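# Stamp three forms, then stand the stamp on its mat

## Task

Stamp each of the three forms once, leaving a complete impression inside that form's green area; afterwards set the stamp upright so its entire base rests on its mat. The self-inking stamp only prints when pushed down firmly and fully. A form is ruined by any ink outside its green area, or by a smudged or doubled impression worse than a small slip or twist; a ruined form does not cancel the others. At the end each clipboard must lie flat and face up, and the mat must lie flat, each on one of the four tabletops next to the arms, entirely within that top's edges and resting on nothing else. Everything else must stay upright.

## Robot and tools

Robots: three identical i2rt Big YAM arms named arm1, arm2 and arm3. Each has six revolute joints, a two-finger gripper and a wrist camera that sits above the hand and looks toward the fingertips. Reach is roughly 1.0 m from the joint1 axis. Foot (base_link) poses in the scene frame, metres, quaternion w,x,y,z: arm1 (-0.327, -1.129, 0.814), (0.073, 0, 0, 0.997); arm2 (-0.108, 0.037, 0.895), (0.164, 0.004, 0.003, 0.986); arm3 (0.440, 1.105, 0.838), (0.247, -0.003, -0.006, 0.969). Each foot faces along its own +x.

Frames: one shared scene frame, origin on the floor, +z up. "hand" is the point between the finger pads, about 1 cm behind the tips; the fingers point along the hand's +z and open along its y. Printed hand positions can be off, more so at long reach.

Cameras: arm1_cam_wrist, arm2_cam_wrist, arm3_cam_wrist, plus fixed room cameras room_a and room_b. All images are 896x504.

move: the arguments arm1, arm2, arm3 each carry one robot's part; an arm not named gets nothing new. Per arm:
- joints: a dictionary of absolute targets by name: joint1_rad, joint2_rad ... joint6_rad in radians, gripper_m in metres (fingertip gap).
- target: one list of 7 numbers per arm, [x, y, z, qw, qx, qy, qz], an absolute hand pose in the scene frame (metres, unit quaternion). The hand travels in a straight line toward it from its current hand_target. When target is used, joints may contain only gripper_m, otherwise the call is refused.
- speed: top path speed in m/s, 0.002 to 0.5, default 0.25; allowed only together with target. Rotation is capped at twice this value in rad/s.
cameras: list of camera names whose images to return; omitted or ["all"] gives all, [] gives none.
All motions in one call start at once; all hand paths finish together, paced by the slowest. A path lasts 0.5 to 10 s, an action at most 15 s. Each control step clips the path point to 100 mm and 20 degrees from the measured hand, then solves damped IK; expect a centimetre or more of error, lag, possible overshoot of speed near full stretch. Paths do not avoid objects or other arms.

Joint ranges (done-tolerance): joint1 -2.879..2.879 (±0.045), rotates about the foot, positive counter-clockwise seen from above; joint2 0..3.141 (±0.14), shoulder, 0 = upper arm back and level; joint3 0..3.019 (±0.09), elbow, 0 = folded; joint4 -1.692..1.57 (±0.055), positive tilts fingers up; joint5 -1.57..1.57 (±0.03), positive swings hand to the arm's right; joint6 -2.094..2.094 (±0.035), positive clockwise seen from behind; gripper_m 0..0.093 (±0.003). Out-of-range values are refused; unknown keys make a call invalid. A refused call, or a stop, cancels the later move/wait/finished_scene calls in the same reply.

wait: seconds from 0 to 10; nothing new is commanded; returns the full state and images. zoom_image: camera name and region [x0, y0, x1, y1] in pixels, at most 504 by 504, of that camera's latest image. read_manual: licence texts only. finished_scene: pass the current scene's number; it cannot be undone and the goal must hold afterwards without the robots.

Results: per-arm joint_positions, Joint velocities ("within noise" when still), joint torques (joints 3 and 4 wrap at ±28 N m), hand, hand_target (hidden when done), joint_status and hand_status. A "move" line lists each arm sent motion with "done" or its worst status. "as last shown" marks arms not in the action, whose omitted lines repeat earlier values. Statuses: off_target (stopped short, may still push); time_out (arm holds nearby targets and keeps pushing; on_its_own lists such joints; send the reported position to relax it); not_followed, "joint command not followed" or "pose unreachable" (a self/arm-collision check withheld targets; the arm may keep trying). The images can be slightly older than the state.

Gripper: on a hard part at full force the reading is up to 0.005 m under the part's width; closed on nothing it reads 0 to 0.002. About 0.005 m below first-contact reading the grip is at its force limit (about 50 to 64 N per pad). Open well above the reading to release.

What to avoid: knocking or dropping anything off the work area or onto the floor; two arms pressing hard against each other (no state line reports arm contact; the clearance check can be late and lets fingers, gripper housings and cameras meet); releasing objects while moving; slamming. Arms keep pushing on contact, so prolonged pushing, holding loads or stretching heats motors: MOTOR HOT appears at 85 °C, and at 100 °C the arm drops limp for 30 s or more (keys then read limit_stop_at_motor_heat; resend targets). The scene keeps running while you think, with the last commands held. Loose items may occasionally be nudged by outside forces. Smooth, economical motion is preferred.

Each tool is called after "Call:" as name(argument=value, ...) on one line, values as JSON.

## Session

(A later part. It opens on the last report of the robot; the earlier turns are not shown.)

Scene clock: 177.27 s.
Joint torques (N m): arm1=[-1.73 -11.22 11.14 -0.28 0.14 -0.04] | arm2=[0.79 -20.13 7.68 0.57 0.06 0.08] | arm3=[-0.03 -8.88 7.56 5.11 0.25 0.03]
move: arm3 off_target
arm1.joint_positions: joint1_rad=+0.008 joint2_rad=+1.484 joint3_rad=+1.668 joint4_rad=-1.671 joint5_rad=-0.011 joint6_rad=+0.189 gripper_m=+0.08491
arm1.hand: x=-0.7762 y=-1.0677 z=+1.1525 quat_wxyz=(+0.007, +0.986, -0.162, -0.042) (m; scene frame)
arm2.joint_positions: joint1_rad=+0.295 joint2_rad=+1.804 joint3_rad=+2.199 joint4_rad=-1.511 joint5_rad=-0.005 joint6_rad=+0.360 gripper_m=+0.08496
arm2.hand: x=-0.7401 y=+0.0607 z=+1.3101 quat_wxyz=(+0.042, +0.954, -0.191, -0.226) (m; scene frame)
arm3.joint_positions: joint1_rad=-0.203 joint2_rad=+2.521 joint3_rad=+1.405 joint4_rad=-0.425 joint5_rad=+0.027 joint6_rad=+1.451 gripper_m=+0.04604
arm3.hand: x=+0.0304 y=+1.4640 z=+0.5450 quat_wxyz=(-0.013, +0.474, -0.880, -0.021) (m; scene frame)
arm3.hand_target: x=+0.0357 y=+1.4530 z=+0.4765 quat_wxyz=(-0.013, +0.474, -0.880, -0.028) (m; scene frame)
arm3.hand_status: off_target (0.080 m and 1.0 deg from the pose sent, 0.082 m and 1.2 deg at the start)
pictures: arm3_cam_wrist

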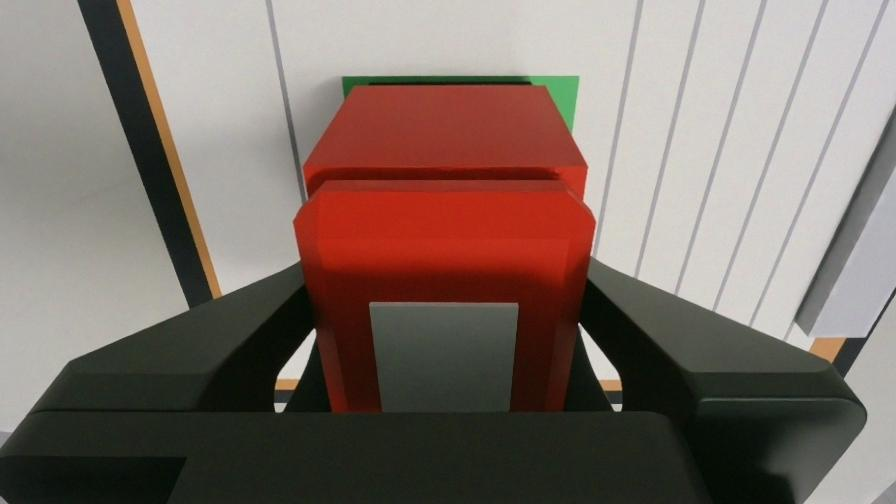

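Call:
move(arm3={"target":[0.030,1.458,0.445,0.012,-0.474,0.880,0.03],"speed":0.06}, cameras=["arm3_cam_wrist"])

Call:
move(arm3={"target":[0.018,1.468,0.545,0.012,-0.474,0.880,0.03],"speed":0.08}, cameras=["arm3_cam_wrist"])

Call:
move(arm3={"target":[0.014,1.470,0.640,0.012,-0.474,0.880,0.03],"speed":0.08}, cameras=["arm3_cam_wrist"])

Call:
move(arm3={"target":[-0.04,1.39,0.80,0,-0.474,0.880,0.02],"speed":0.15}, cameras=["arm3_cam_wrist"])

Scene clock: 178.53 s.
move: arm3 off_target
arm3.hand_status: off_target (0.099 m and 1.0 deg from the pose sent, 0.100 m and 1.0 deg at the start)
pictures: arm3_cam_wrist

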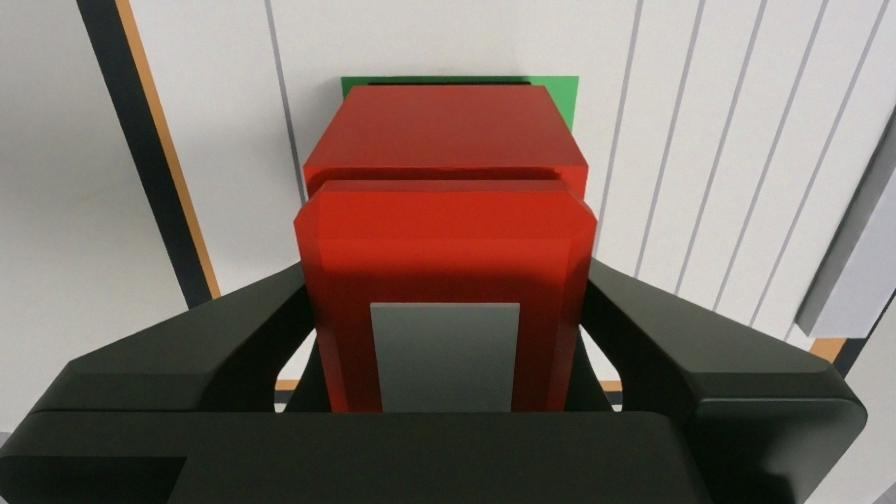

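Scene clock: 180.23 s.
move: arm3 off_target
arm3.hand_status: off_target (0.014 m and 1.0 deg from the pose sent, 0.013 m and 1.0 deg at the start)
pictures: arm3_cam_wrist

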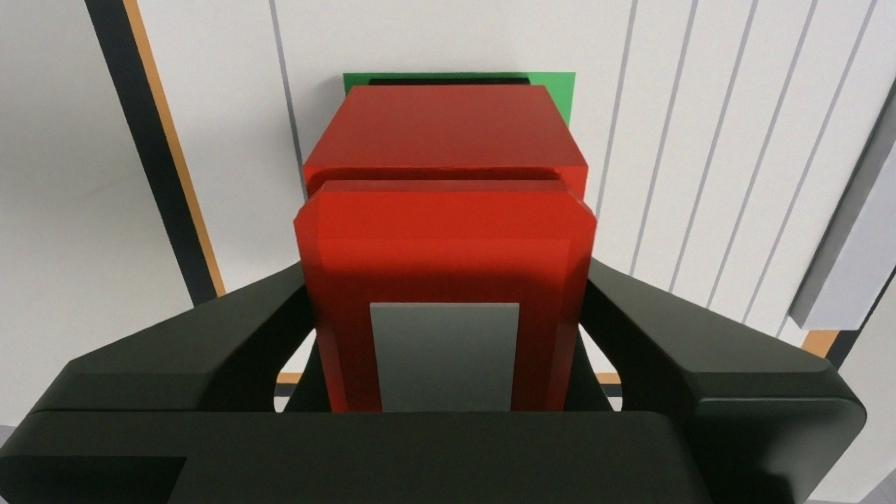

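Scene clock: 182.20 s.
move: arm3 done
arm3.hand_status: done (0.008 m and 0.5 deg from the pose sent, 0.090 m and 1.0 deg at the start)
pictures: arm3_cam_wrist

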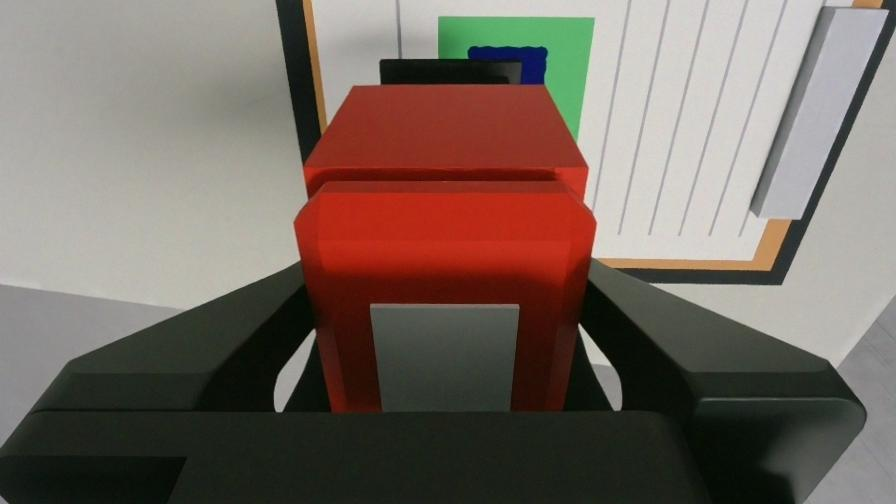

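Scene clock: 184.23 s.
Joint torques (N m): arm1=[-1.67 -11.28 11.15 -0.29 0.14 -0.04] | arm2=[0.38 -19.96 7.79 0.79 0.05 0.07] | arm3=[-0.32 -19.31 7.69 -0.76 -0.09 0.1]
move: arm3 off_target
arm1.joint_positions: joint1_rad=+0.008 joint2_rad=+1.484 joint3_rad=+1.668 joint4_rad=-1.671 joint5_rad=-0.011 joint6_rad=+0.189 gripper_m=+0.08491
arm1.hand: x=-0.7762 y=-1.0677 z=+1.1525 quat_wxyz=(+0.007, +0.986, -0.162, -0.042) (m; scene frame)
arm2.joint_positions: joint1_rad=+0.295 joint2_rad=+1.804 joint3_rad=+2.199 joint4_rad=-1.511 joint5_rad=-0.005 joint6_rad=+0.360 gripper_m=+0.08496
arm2.hand: x=-0.7401 y=+0.0607 z=+1.3101 quat_wxyz=(+0.042, +0.954, -0.191, -0.226) (m; scene frame)
arm3.joint_positions: joint1_rad=-0.038 joint2_rad=+2.032 joint3_rad=+1.346 joint4_rad=-0.862 joint5_rad=+0.012 joint6_rad=+1.601 gripper_m=+0.04600
arm3.hand: x=-0.0327 y=+1.3905 z=+0.7888 quat_wxyz=(-0.006, +0.481, -0.877, -0.015) (m; scene frame)
arm3.hand_target: x=-0.0396 y=+1.3901 z=+0.8001 quat_wxyz=(+0.000, +0.475, -0.880, -0.020) (m; scene frame)
arm3.hand_status: off_target (0.013 m and 1.2 deg from the pose sent, 0.195 m and 1.9 deg at the start)
pictures: arm3_cam_wrist

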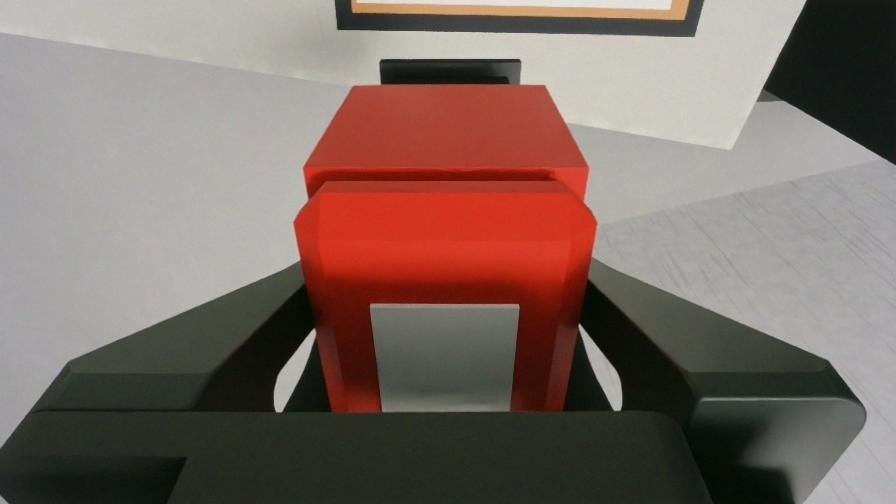

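Call:
move(arm3={"joints":{"joint2_rad":1.239,"joint3_rad":1.4,"joint4_rad":-1.09}}, cameras=[])

Call:
move(arm3={"joints":{"joint1_rad":-1.05,"joint5_rad":0,"joint6_rad":0}}, cameras=["arm3_cam_wrist"])

Scene clock: 186.07 s.
move: arm3 done
arm3.joint_status: all done
pictures: none

Scene clock: 188.97 s.
Joint torques (N m): arm1=[-1.73 -11.22 11.14 -0.31 0.14 -0.05] | arm2=[0.67 -20.66 7.64 0.61 0.06 0.06] | arm3=[-1.2 -10.17 13.2 0.76 -0.13 -0.24]
move: arm3 done
arm1.joint_positions: joint1_rad=+0.008 joint2_rad=+1.484 joint3_rad=+1.668 joint4_rad=-1.671 joint5_rad=-0.011 joint6_rad=+0.189 gripper_m=+0.08491
arm1.hand: x=-0.7762 y=-1.0677 z=+1.1525 quat_wxyz=(+0.007, +0.986, -0.162, -0.042) (m; scene frame)
arm2.joint_positions: joint1_rad=+0.295 joint2_rad=+1.804 joint3_rad=+2.199 joint4_rad=-1.511 joint5_rad=-0.005 joint6_rad=+0.360 gripper_m=+0.08496
arm2.hand: x=-0.7401 y=+0.0607 z=+1.3101 quat_wxyz=(+0.042, +0.954, -0.191, -0.226) (m; scene frame)
arm3.joint_positions: joint1_rad=-1.045 joint2_rad=+1.242 joint3_rad=+1.359 joint4_rad=-1.079 joint5_rad=+0.003 joint6_rad=+0.019 gripper_m=+0.04597
arm3.joint_status: all done
arm3.hand: x=+0.4252 y=+1.5854 z=+1.1965 quat_wxyz=(-0.214, +0.676, -0.671, -0.216) (m; scene frame)
pictures: arm3_cam_wrist

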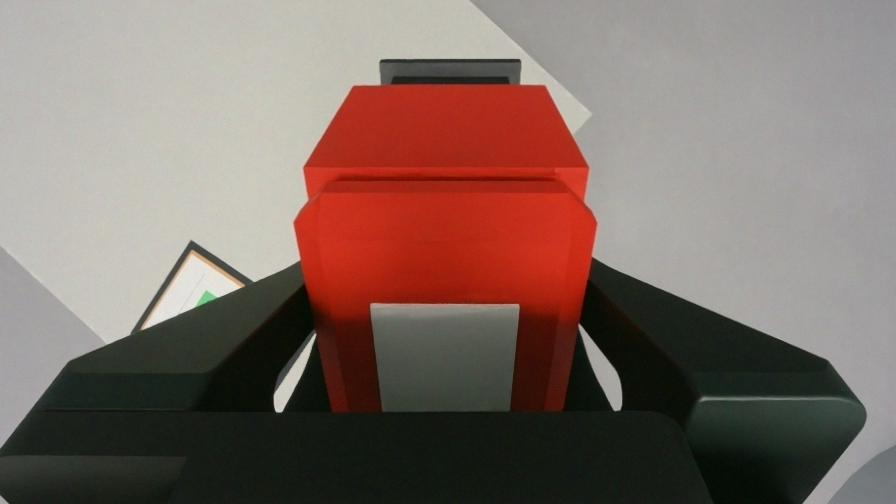

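Call:
move(arm3={"joints":{"joint1_rad":0.45}}, cameras=["arm3_cam_wrist"])

Scene clock: 192.13 s.
Joint torques (N m): arm1=[-1.79 -11.28 11.18 -0.32 0.14 -0.04] | arm2=[-0.21 -20.19 7.86 0.57 0.07 0.04] | arm3=[-1.14 -9.99 13.12 0.68 0.02 -0.2]
move: arm3 done
arm1, arm2: as last shown
arm3.joint_positions: joint1_rad=+0.458 joint2_rad=+1.242 joint3_rad=+1.359 joint4_rad=-1.079 joint5_rad=-0.002 joint6_rad=+0.006 gripper_m=+0.04596
arm3.joint_status: all done
arm3.hand: x=-0.0467 y=+1.1222 z=+1.1878 quat_wxyz=(-0.009, +0.955, -0.021, -0.295) (m; scene frame)
pictures: arm3_cam_wrist

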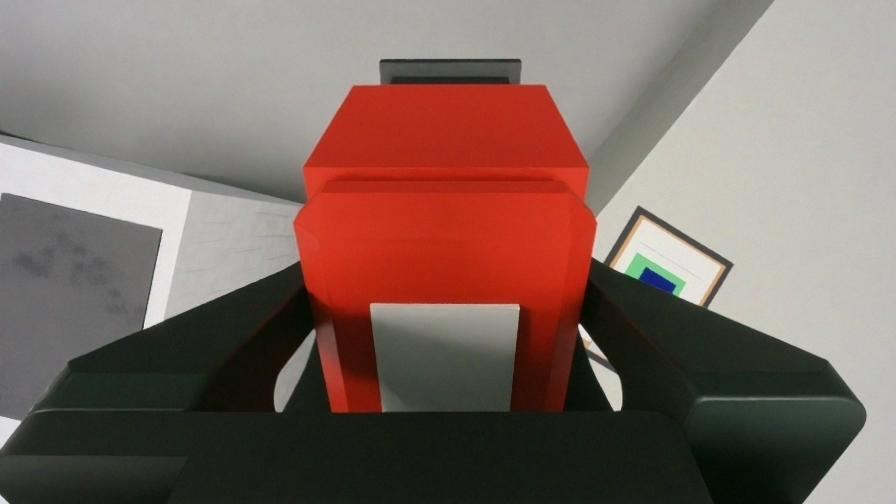

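Call:
move(arm3={"joints":{"joint1_rad":1.17}}, cameras=[])

Call:
move(arm3={"target":[0.0,0.732,1.03,0,-0.870,-0.492,0.02],"speed":0.2}, cameras=[])

Call:
move(arm3={"target":[-0.001,0.730,0.90,0,-0.870,-0.492,0.0],"speed":0.15}, cameras=["arm3_cam_wrist"])

Scene clock: 193.73 s.
move: arm3 done
arm3.joint_status: all done
pictures: none

Scene clock: 196.40 s.
move: arm3 off_target
arm3.hand_status: off_target (0.032 m and 3.8 deg from the pose sent, 0.180 m and 38.1 deg at the start)
pictures: none

Scene clock: 198.07 s.
Joint torques (N m): arm1=[-1.79 -11.28 11.15 -0.29 0.14 -0.04] | arm2=[1.03 -20.42 7.79 0.76 0.06 0.07] | arm3=[-0.09 -19.14 7.64 0.7 -0.25 -0.24]
move: arm3 done
arm1.joint_positions: joint1_rad=+0.008 joint2_rad=+1.484 joint3_rad=+1.668 joint4_rad=-1.671 joint5_rad=-0.011 joint6_rad=+0.189 gripper_m=+0.08491
arm1.hand: x=-0.7762 y=-1.0677 z=+1.1525 quat_wxyz=(+0.007, +0.986, -0.162, -0.042) (m; scene frame)
arm2.joint_positions: joint1_rad=+0.295 joint2_rad=+1.804 joint3_rad=+2.199 joint4_rad=-1.511 joint5_rad=-0.005 joint6_rad=+0.360 gripper_m=+0.08496
arm2.hand: x=-0.7401 y=+0.0607 z=+1.3101 quat_wxyz=(+0.042, +0.954, -0.191, -0.226) (m; scene frame)
arm3.joint_positions: joint1_rad=+1.196 joint2_rad=+1.937 joint3_rad=+1.556 joint4_rad=-1.183 joint5_rad=+0.003 joint6_rad=-0.306 gripper_m=+0.04596
arm3.hand: x=-0.0042 y=+0.7353 z=+0.9025 quat_wxyz=(-0.003, +0.877, +0.480, +0.003) (m; scene frame)
arm3.hand_target: x=-0.0012 y=+0.7299 z=+0.9001 quat_wxyz=(+0.000, +0.870, +0.492, +0.000) (m; scene frame)
arm3.hand_status: done (0.007 m and 1.7 deg from the pose sent, 0.109 m and 2.6 deg at the start)
pictures: arm3_cam_wrist

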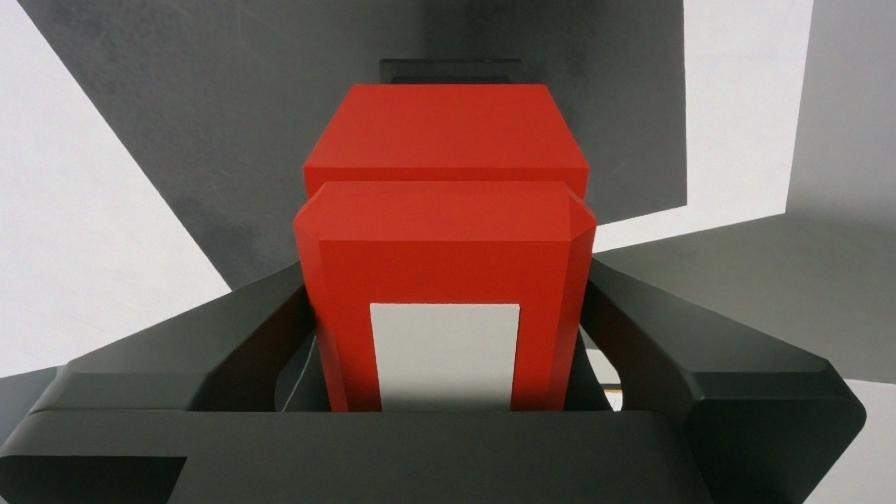

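Call:
move(arm3={"target":[-0.003,0.722,0.852,0,-0.870,-0.492,0.0],"speed":0.06}, cameras=["arm3_cam_wrist"])

Call:
move(arm3={"target":[-0.003,0.722,0.838,0,-0.870,-0.492,0.0],"speed":0.05}, cameras=["arm3_cam_wrist"])

Scene clock: 199.67 s.
move: arm3 off_target
arm3.hand_status: off_target (0.012 m and 1.3 deg from the pose sent, 0.052 m and 1.7 deg at the start)
pictures: arm3_cam_wrist

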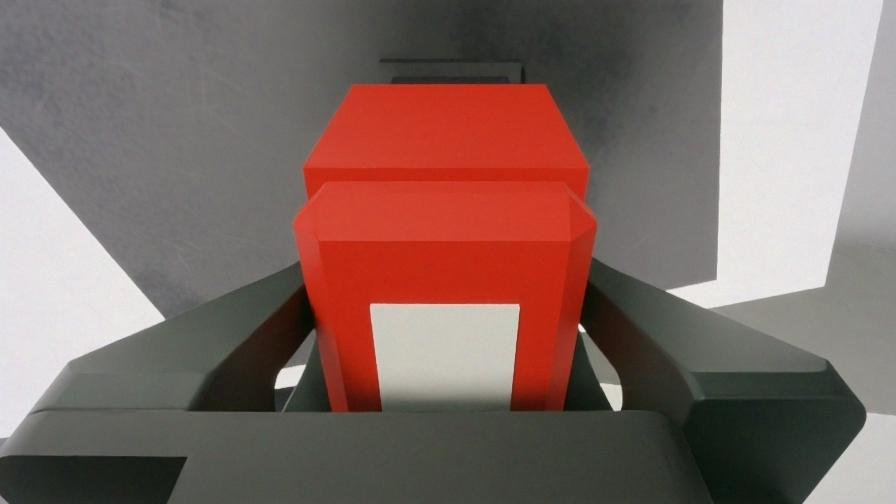

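Scene clock: 200.87 s.
Joint torques (N m): arm1=[-1.79 -11.22 11.17 -0.31 0.15 -0.04] | arm2=[1.08 -20.54 7.62 0.72 0.1 0.01] | arm3=[0.32 -17.67 6.41 1.59 -0.18 -0.16]
move: arm3 off_target
arm1.joint_positions: joint1_rad=+0.008 joint2_rad=+1.484 joint3_rad=+1.668 joint4_rad=-1.671 joint5_rad=-0.011 joint6_rad=+0.189 gripper_m=+0.08491
arm1.hand: x=-0.7762 y=-1.0677 z=+1.1525 quat_wxyz=(+0.007, +0.986, -0.162, -0.042) (m; scene frame)
arm2.joint_positions: joint1_rad=+0.295 joint2_rad=+1.804 joint3_rad=+2.199 joint4_rad=-1.511 joint5_rad=-0.005 joint6_rad=+0.360 gripper_m=+0.08496
arm2.hand: x=-0.7401 y=+0.0607 z=+1.3101 quat_wxyz=(+0.042, +0.954, -0.191, -0.226) (m; scene frame)
arm3.joint_positions: joint1_rad=+1.202 joint2_rad=+1.997 joint3_rad=+1.529 joint4_rad=-1.080 joint5_rad=-0.011 joint6_rad=-0.315 gripper_m=+0.04596
arm3.hand: x=-0.0071 y=+0.7247 z=+0.8599 quat_wxyz=(+0.005, +0.873, +0.487, -0.004) (m; scene frame)
arm3.hand_target: x=-0.0010 y=+0.7213 z=+0.8385 quat_wxyz=(+0.006, +0.868, +0.496, +0.002) (m; scene frame)
arm3.hand_status: off_target (0.022 m and 1.0 deg from the pose sent, 0.025 m and 1.3 deg at the start)
pictures: arm3_cam_wrist

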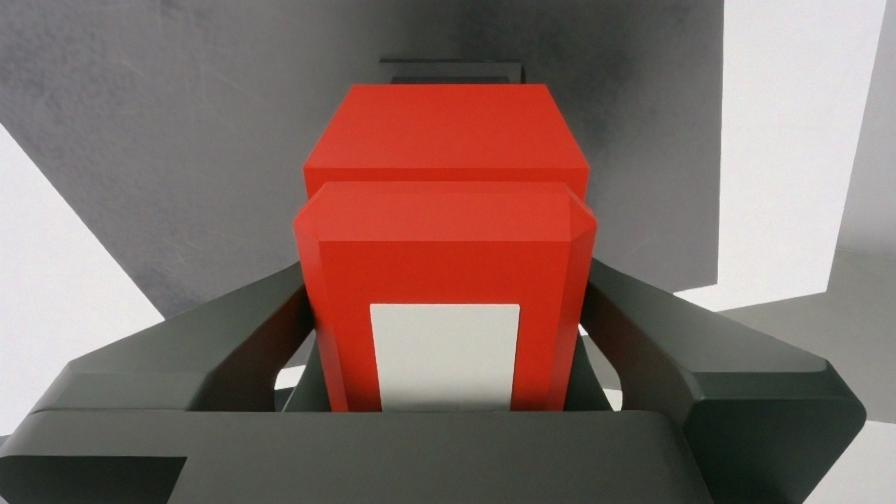

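Call:
move(arm3={"joints":{"gripper_m":0.085}}, cameras=["arm3_cam_wrist"])

Call:
move(arm3={"target":[0.000,0.728,1.02,0,-0.870,-0.492,0.02],"speed":0.1}, cameras=["arm3_cam_wrist"])

Call:
move(arm3={"joints":{"joint2_rad":1.239,"joint3_rad":1.397,"joint4_rad":-1.09,"joint6_rad":0}}, arm1={"joints":{"joint1_rad":0.8,"joint2_rad":1.24,"joint3_rad":1.4,"joint4_rad":-1.07,"joint5_rad":0,"joint6_rad":0}}, cameras=["arm3_cam_wrist","arm1_cam_wrist"])

Call:
move(arm3={"joints":{"joint1_rad":-0.45}}, cameras=["arm3_cam_wrist","room_a","room_b"])

Scene clock: 201.70 s.
move: arm3 done
arm3.joint_status: all done
pictures: arm3_cam_wrist

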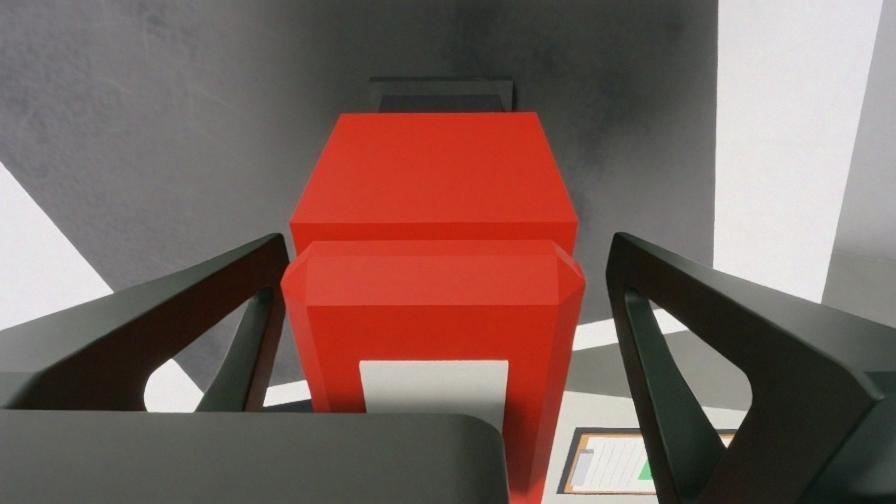

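Scene clock: 204.23 s.
move: arm3 off_target
arm3.hand_status: off_target (0.031 m and 3.0 deg from the pose sent, 0.165 m and 1.3 deg at the start)
pictures: arm3_cam_wrist

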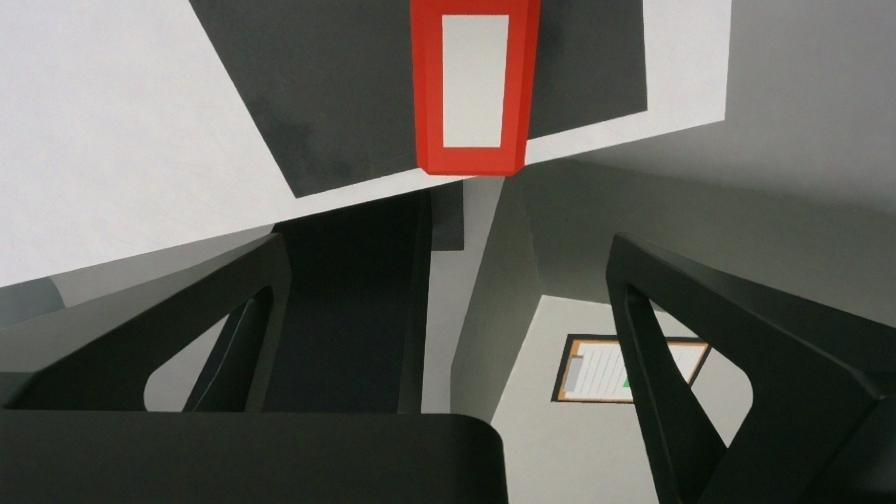

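Scene clock: 205.90 s.
move: arm1 done; arm3 done
arm1.joint_status: all done
arm3.joint_status: all done
pictures: arm1_cam_wrist, arm3_cam_wrist

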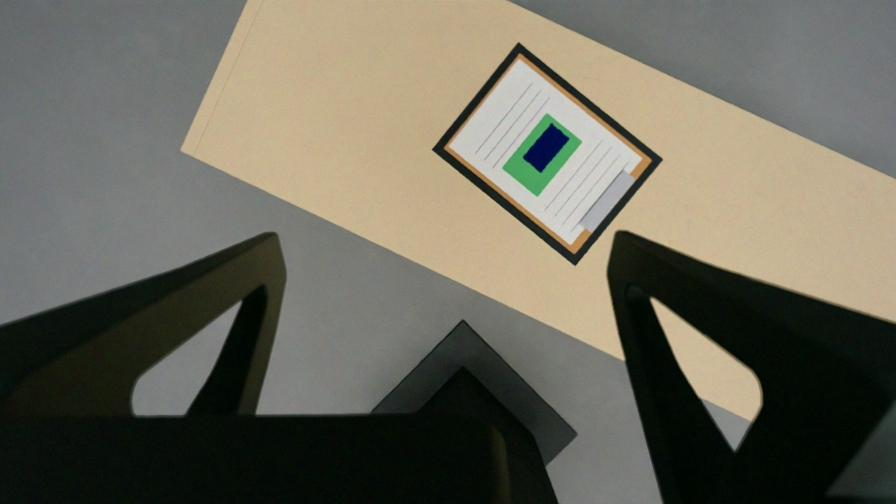

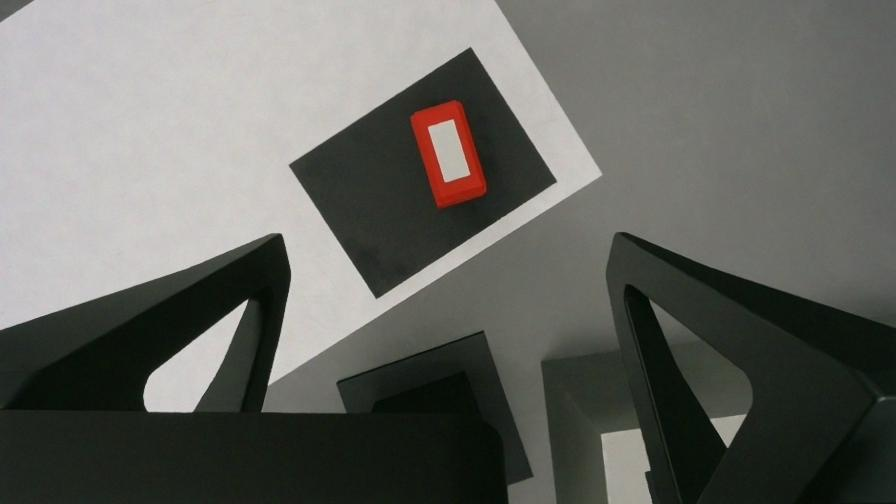

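Scene clock: 208.13 s.
Joint torques (N m): arm1=[-0.67 -8.59 12.11 2.14 0.18 -0.2] | arm2=[0.09 -20.01 7.75 0.64 0.08 0.07] | arm3=[-0.32 -9.41 8.88 2.35 -0.05 0.08]
move: arm3 done
arm1.joint_positions: joint1_rad=+0.793 joint2_rad=+1.242 joint3_rad=+1.403 joint4_rad=-1.096 joint5_rad=-0.005 joint6_rad=+0.011 gripper_m=+0.08492
arm1.hand: x=-0.7158 y=-1.4224 z=+1.1883 quat_wxyz=(+0.103, +0.902, +0.298, -0.295) (m; scene frame)
arm2.joint_positions: joint1_rad=+0.295 joint2_rad=+1.804 joint3_rad=+2.199 joint4_rad=-1.511 joint5_rad=-0.005 joint6_rad=+0.360 gripper_m=+0.08496
arm2.hand: x=-0.7401 y=+0.0607 z=+1.3101 quat_wxyz=(+0.042, +0.954, -0.191, -0.226) (m; scene frame)
arm3.joint_positions: joint1_rad=-0.456 joint2_rad=+1.236 joint3_rad=+1.410 joint4_rad=-1.113 joint5_rad=-0.006 joint6_rad=-0.007 gripper_m=+0.08494
arm3.joint_status: all done
arm3.hand: x=+0.1574 y=+1.4956 z=+1.2178 quat_wxyz=(-0.147, +0.846, -0.432, -0.275) (m; scene frame)
pictures: arm3_cam_wrist, room_a, room_b

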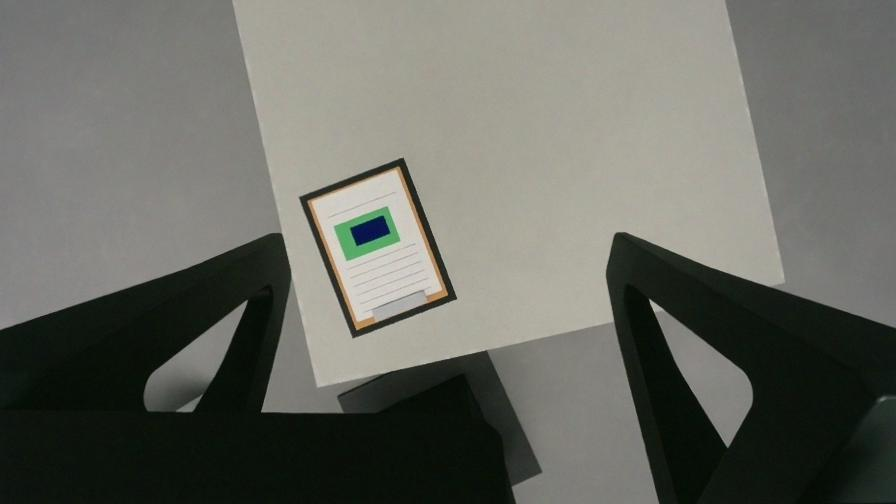

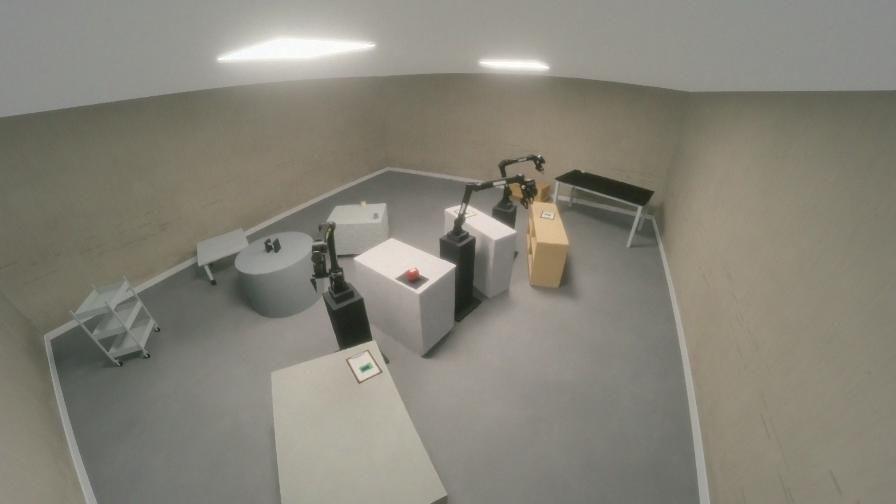

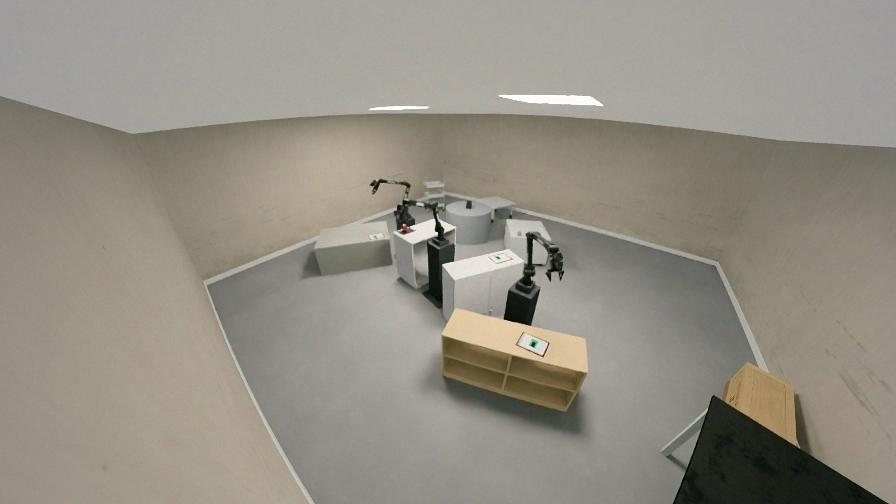

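Call:
zoom_image(camera="arm3_cam_wrist", region=[300, 180, 440, 280])

Call:
zoom_image(camera="room_a", region=[390, 255, 440, 295])

Scaled by 3.600 from the camera's 896x504 image, which has a finer 1280x720 frame.

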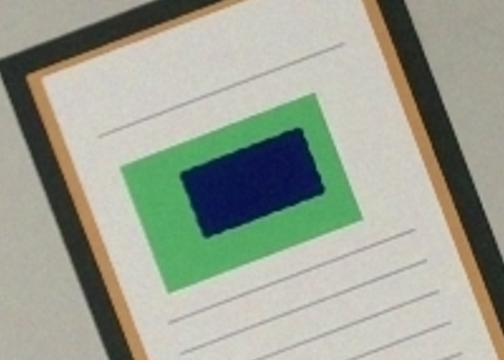

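Scaled by 10.080 from the camera's 896x504 image, which has a finer 1280x720 frame.

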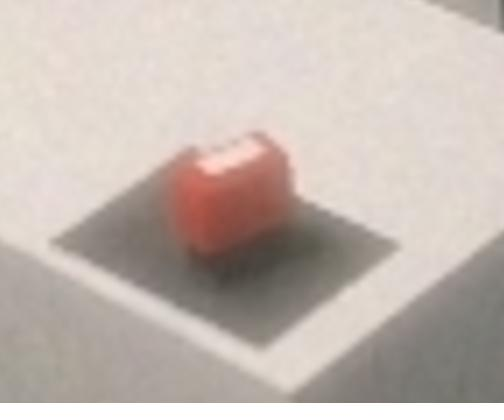

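All three prints are whole and inside the green, and the stamp is upright on its mat.

Call:
finished_scene(scene=2)

The scene is finished: the task was done.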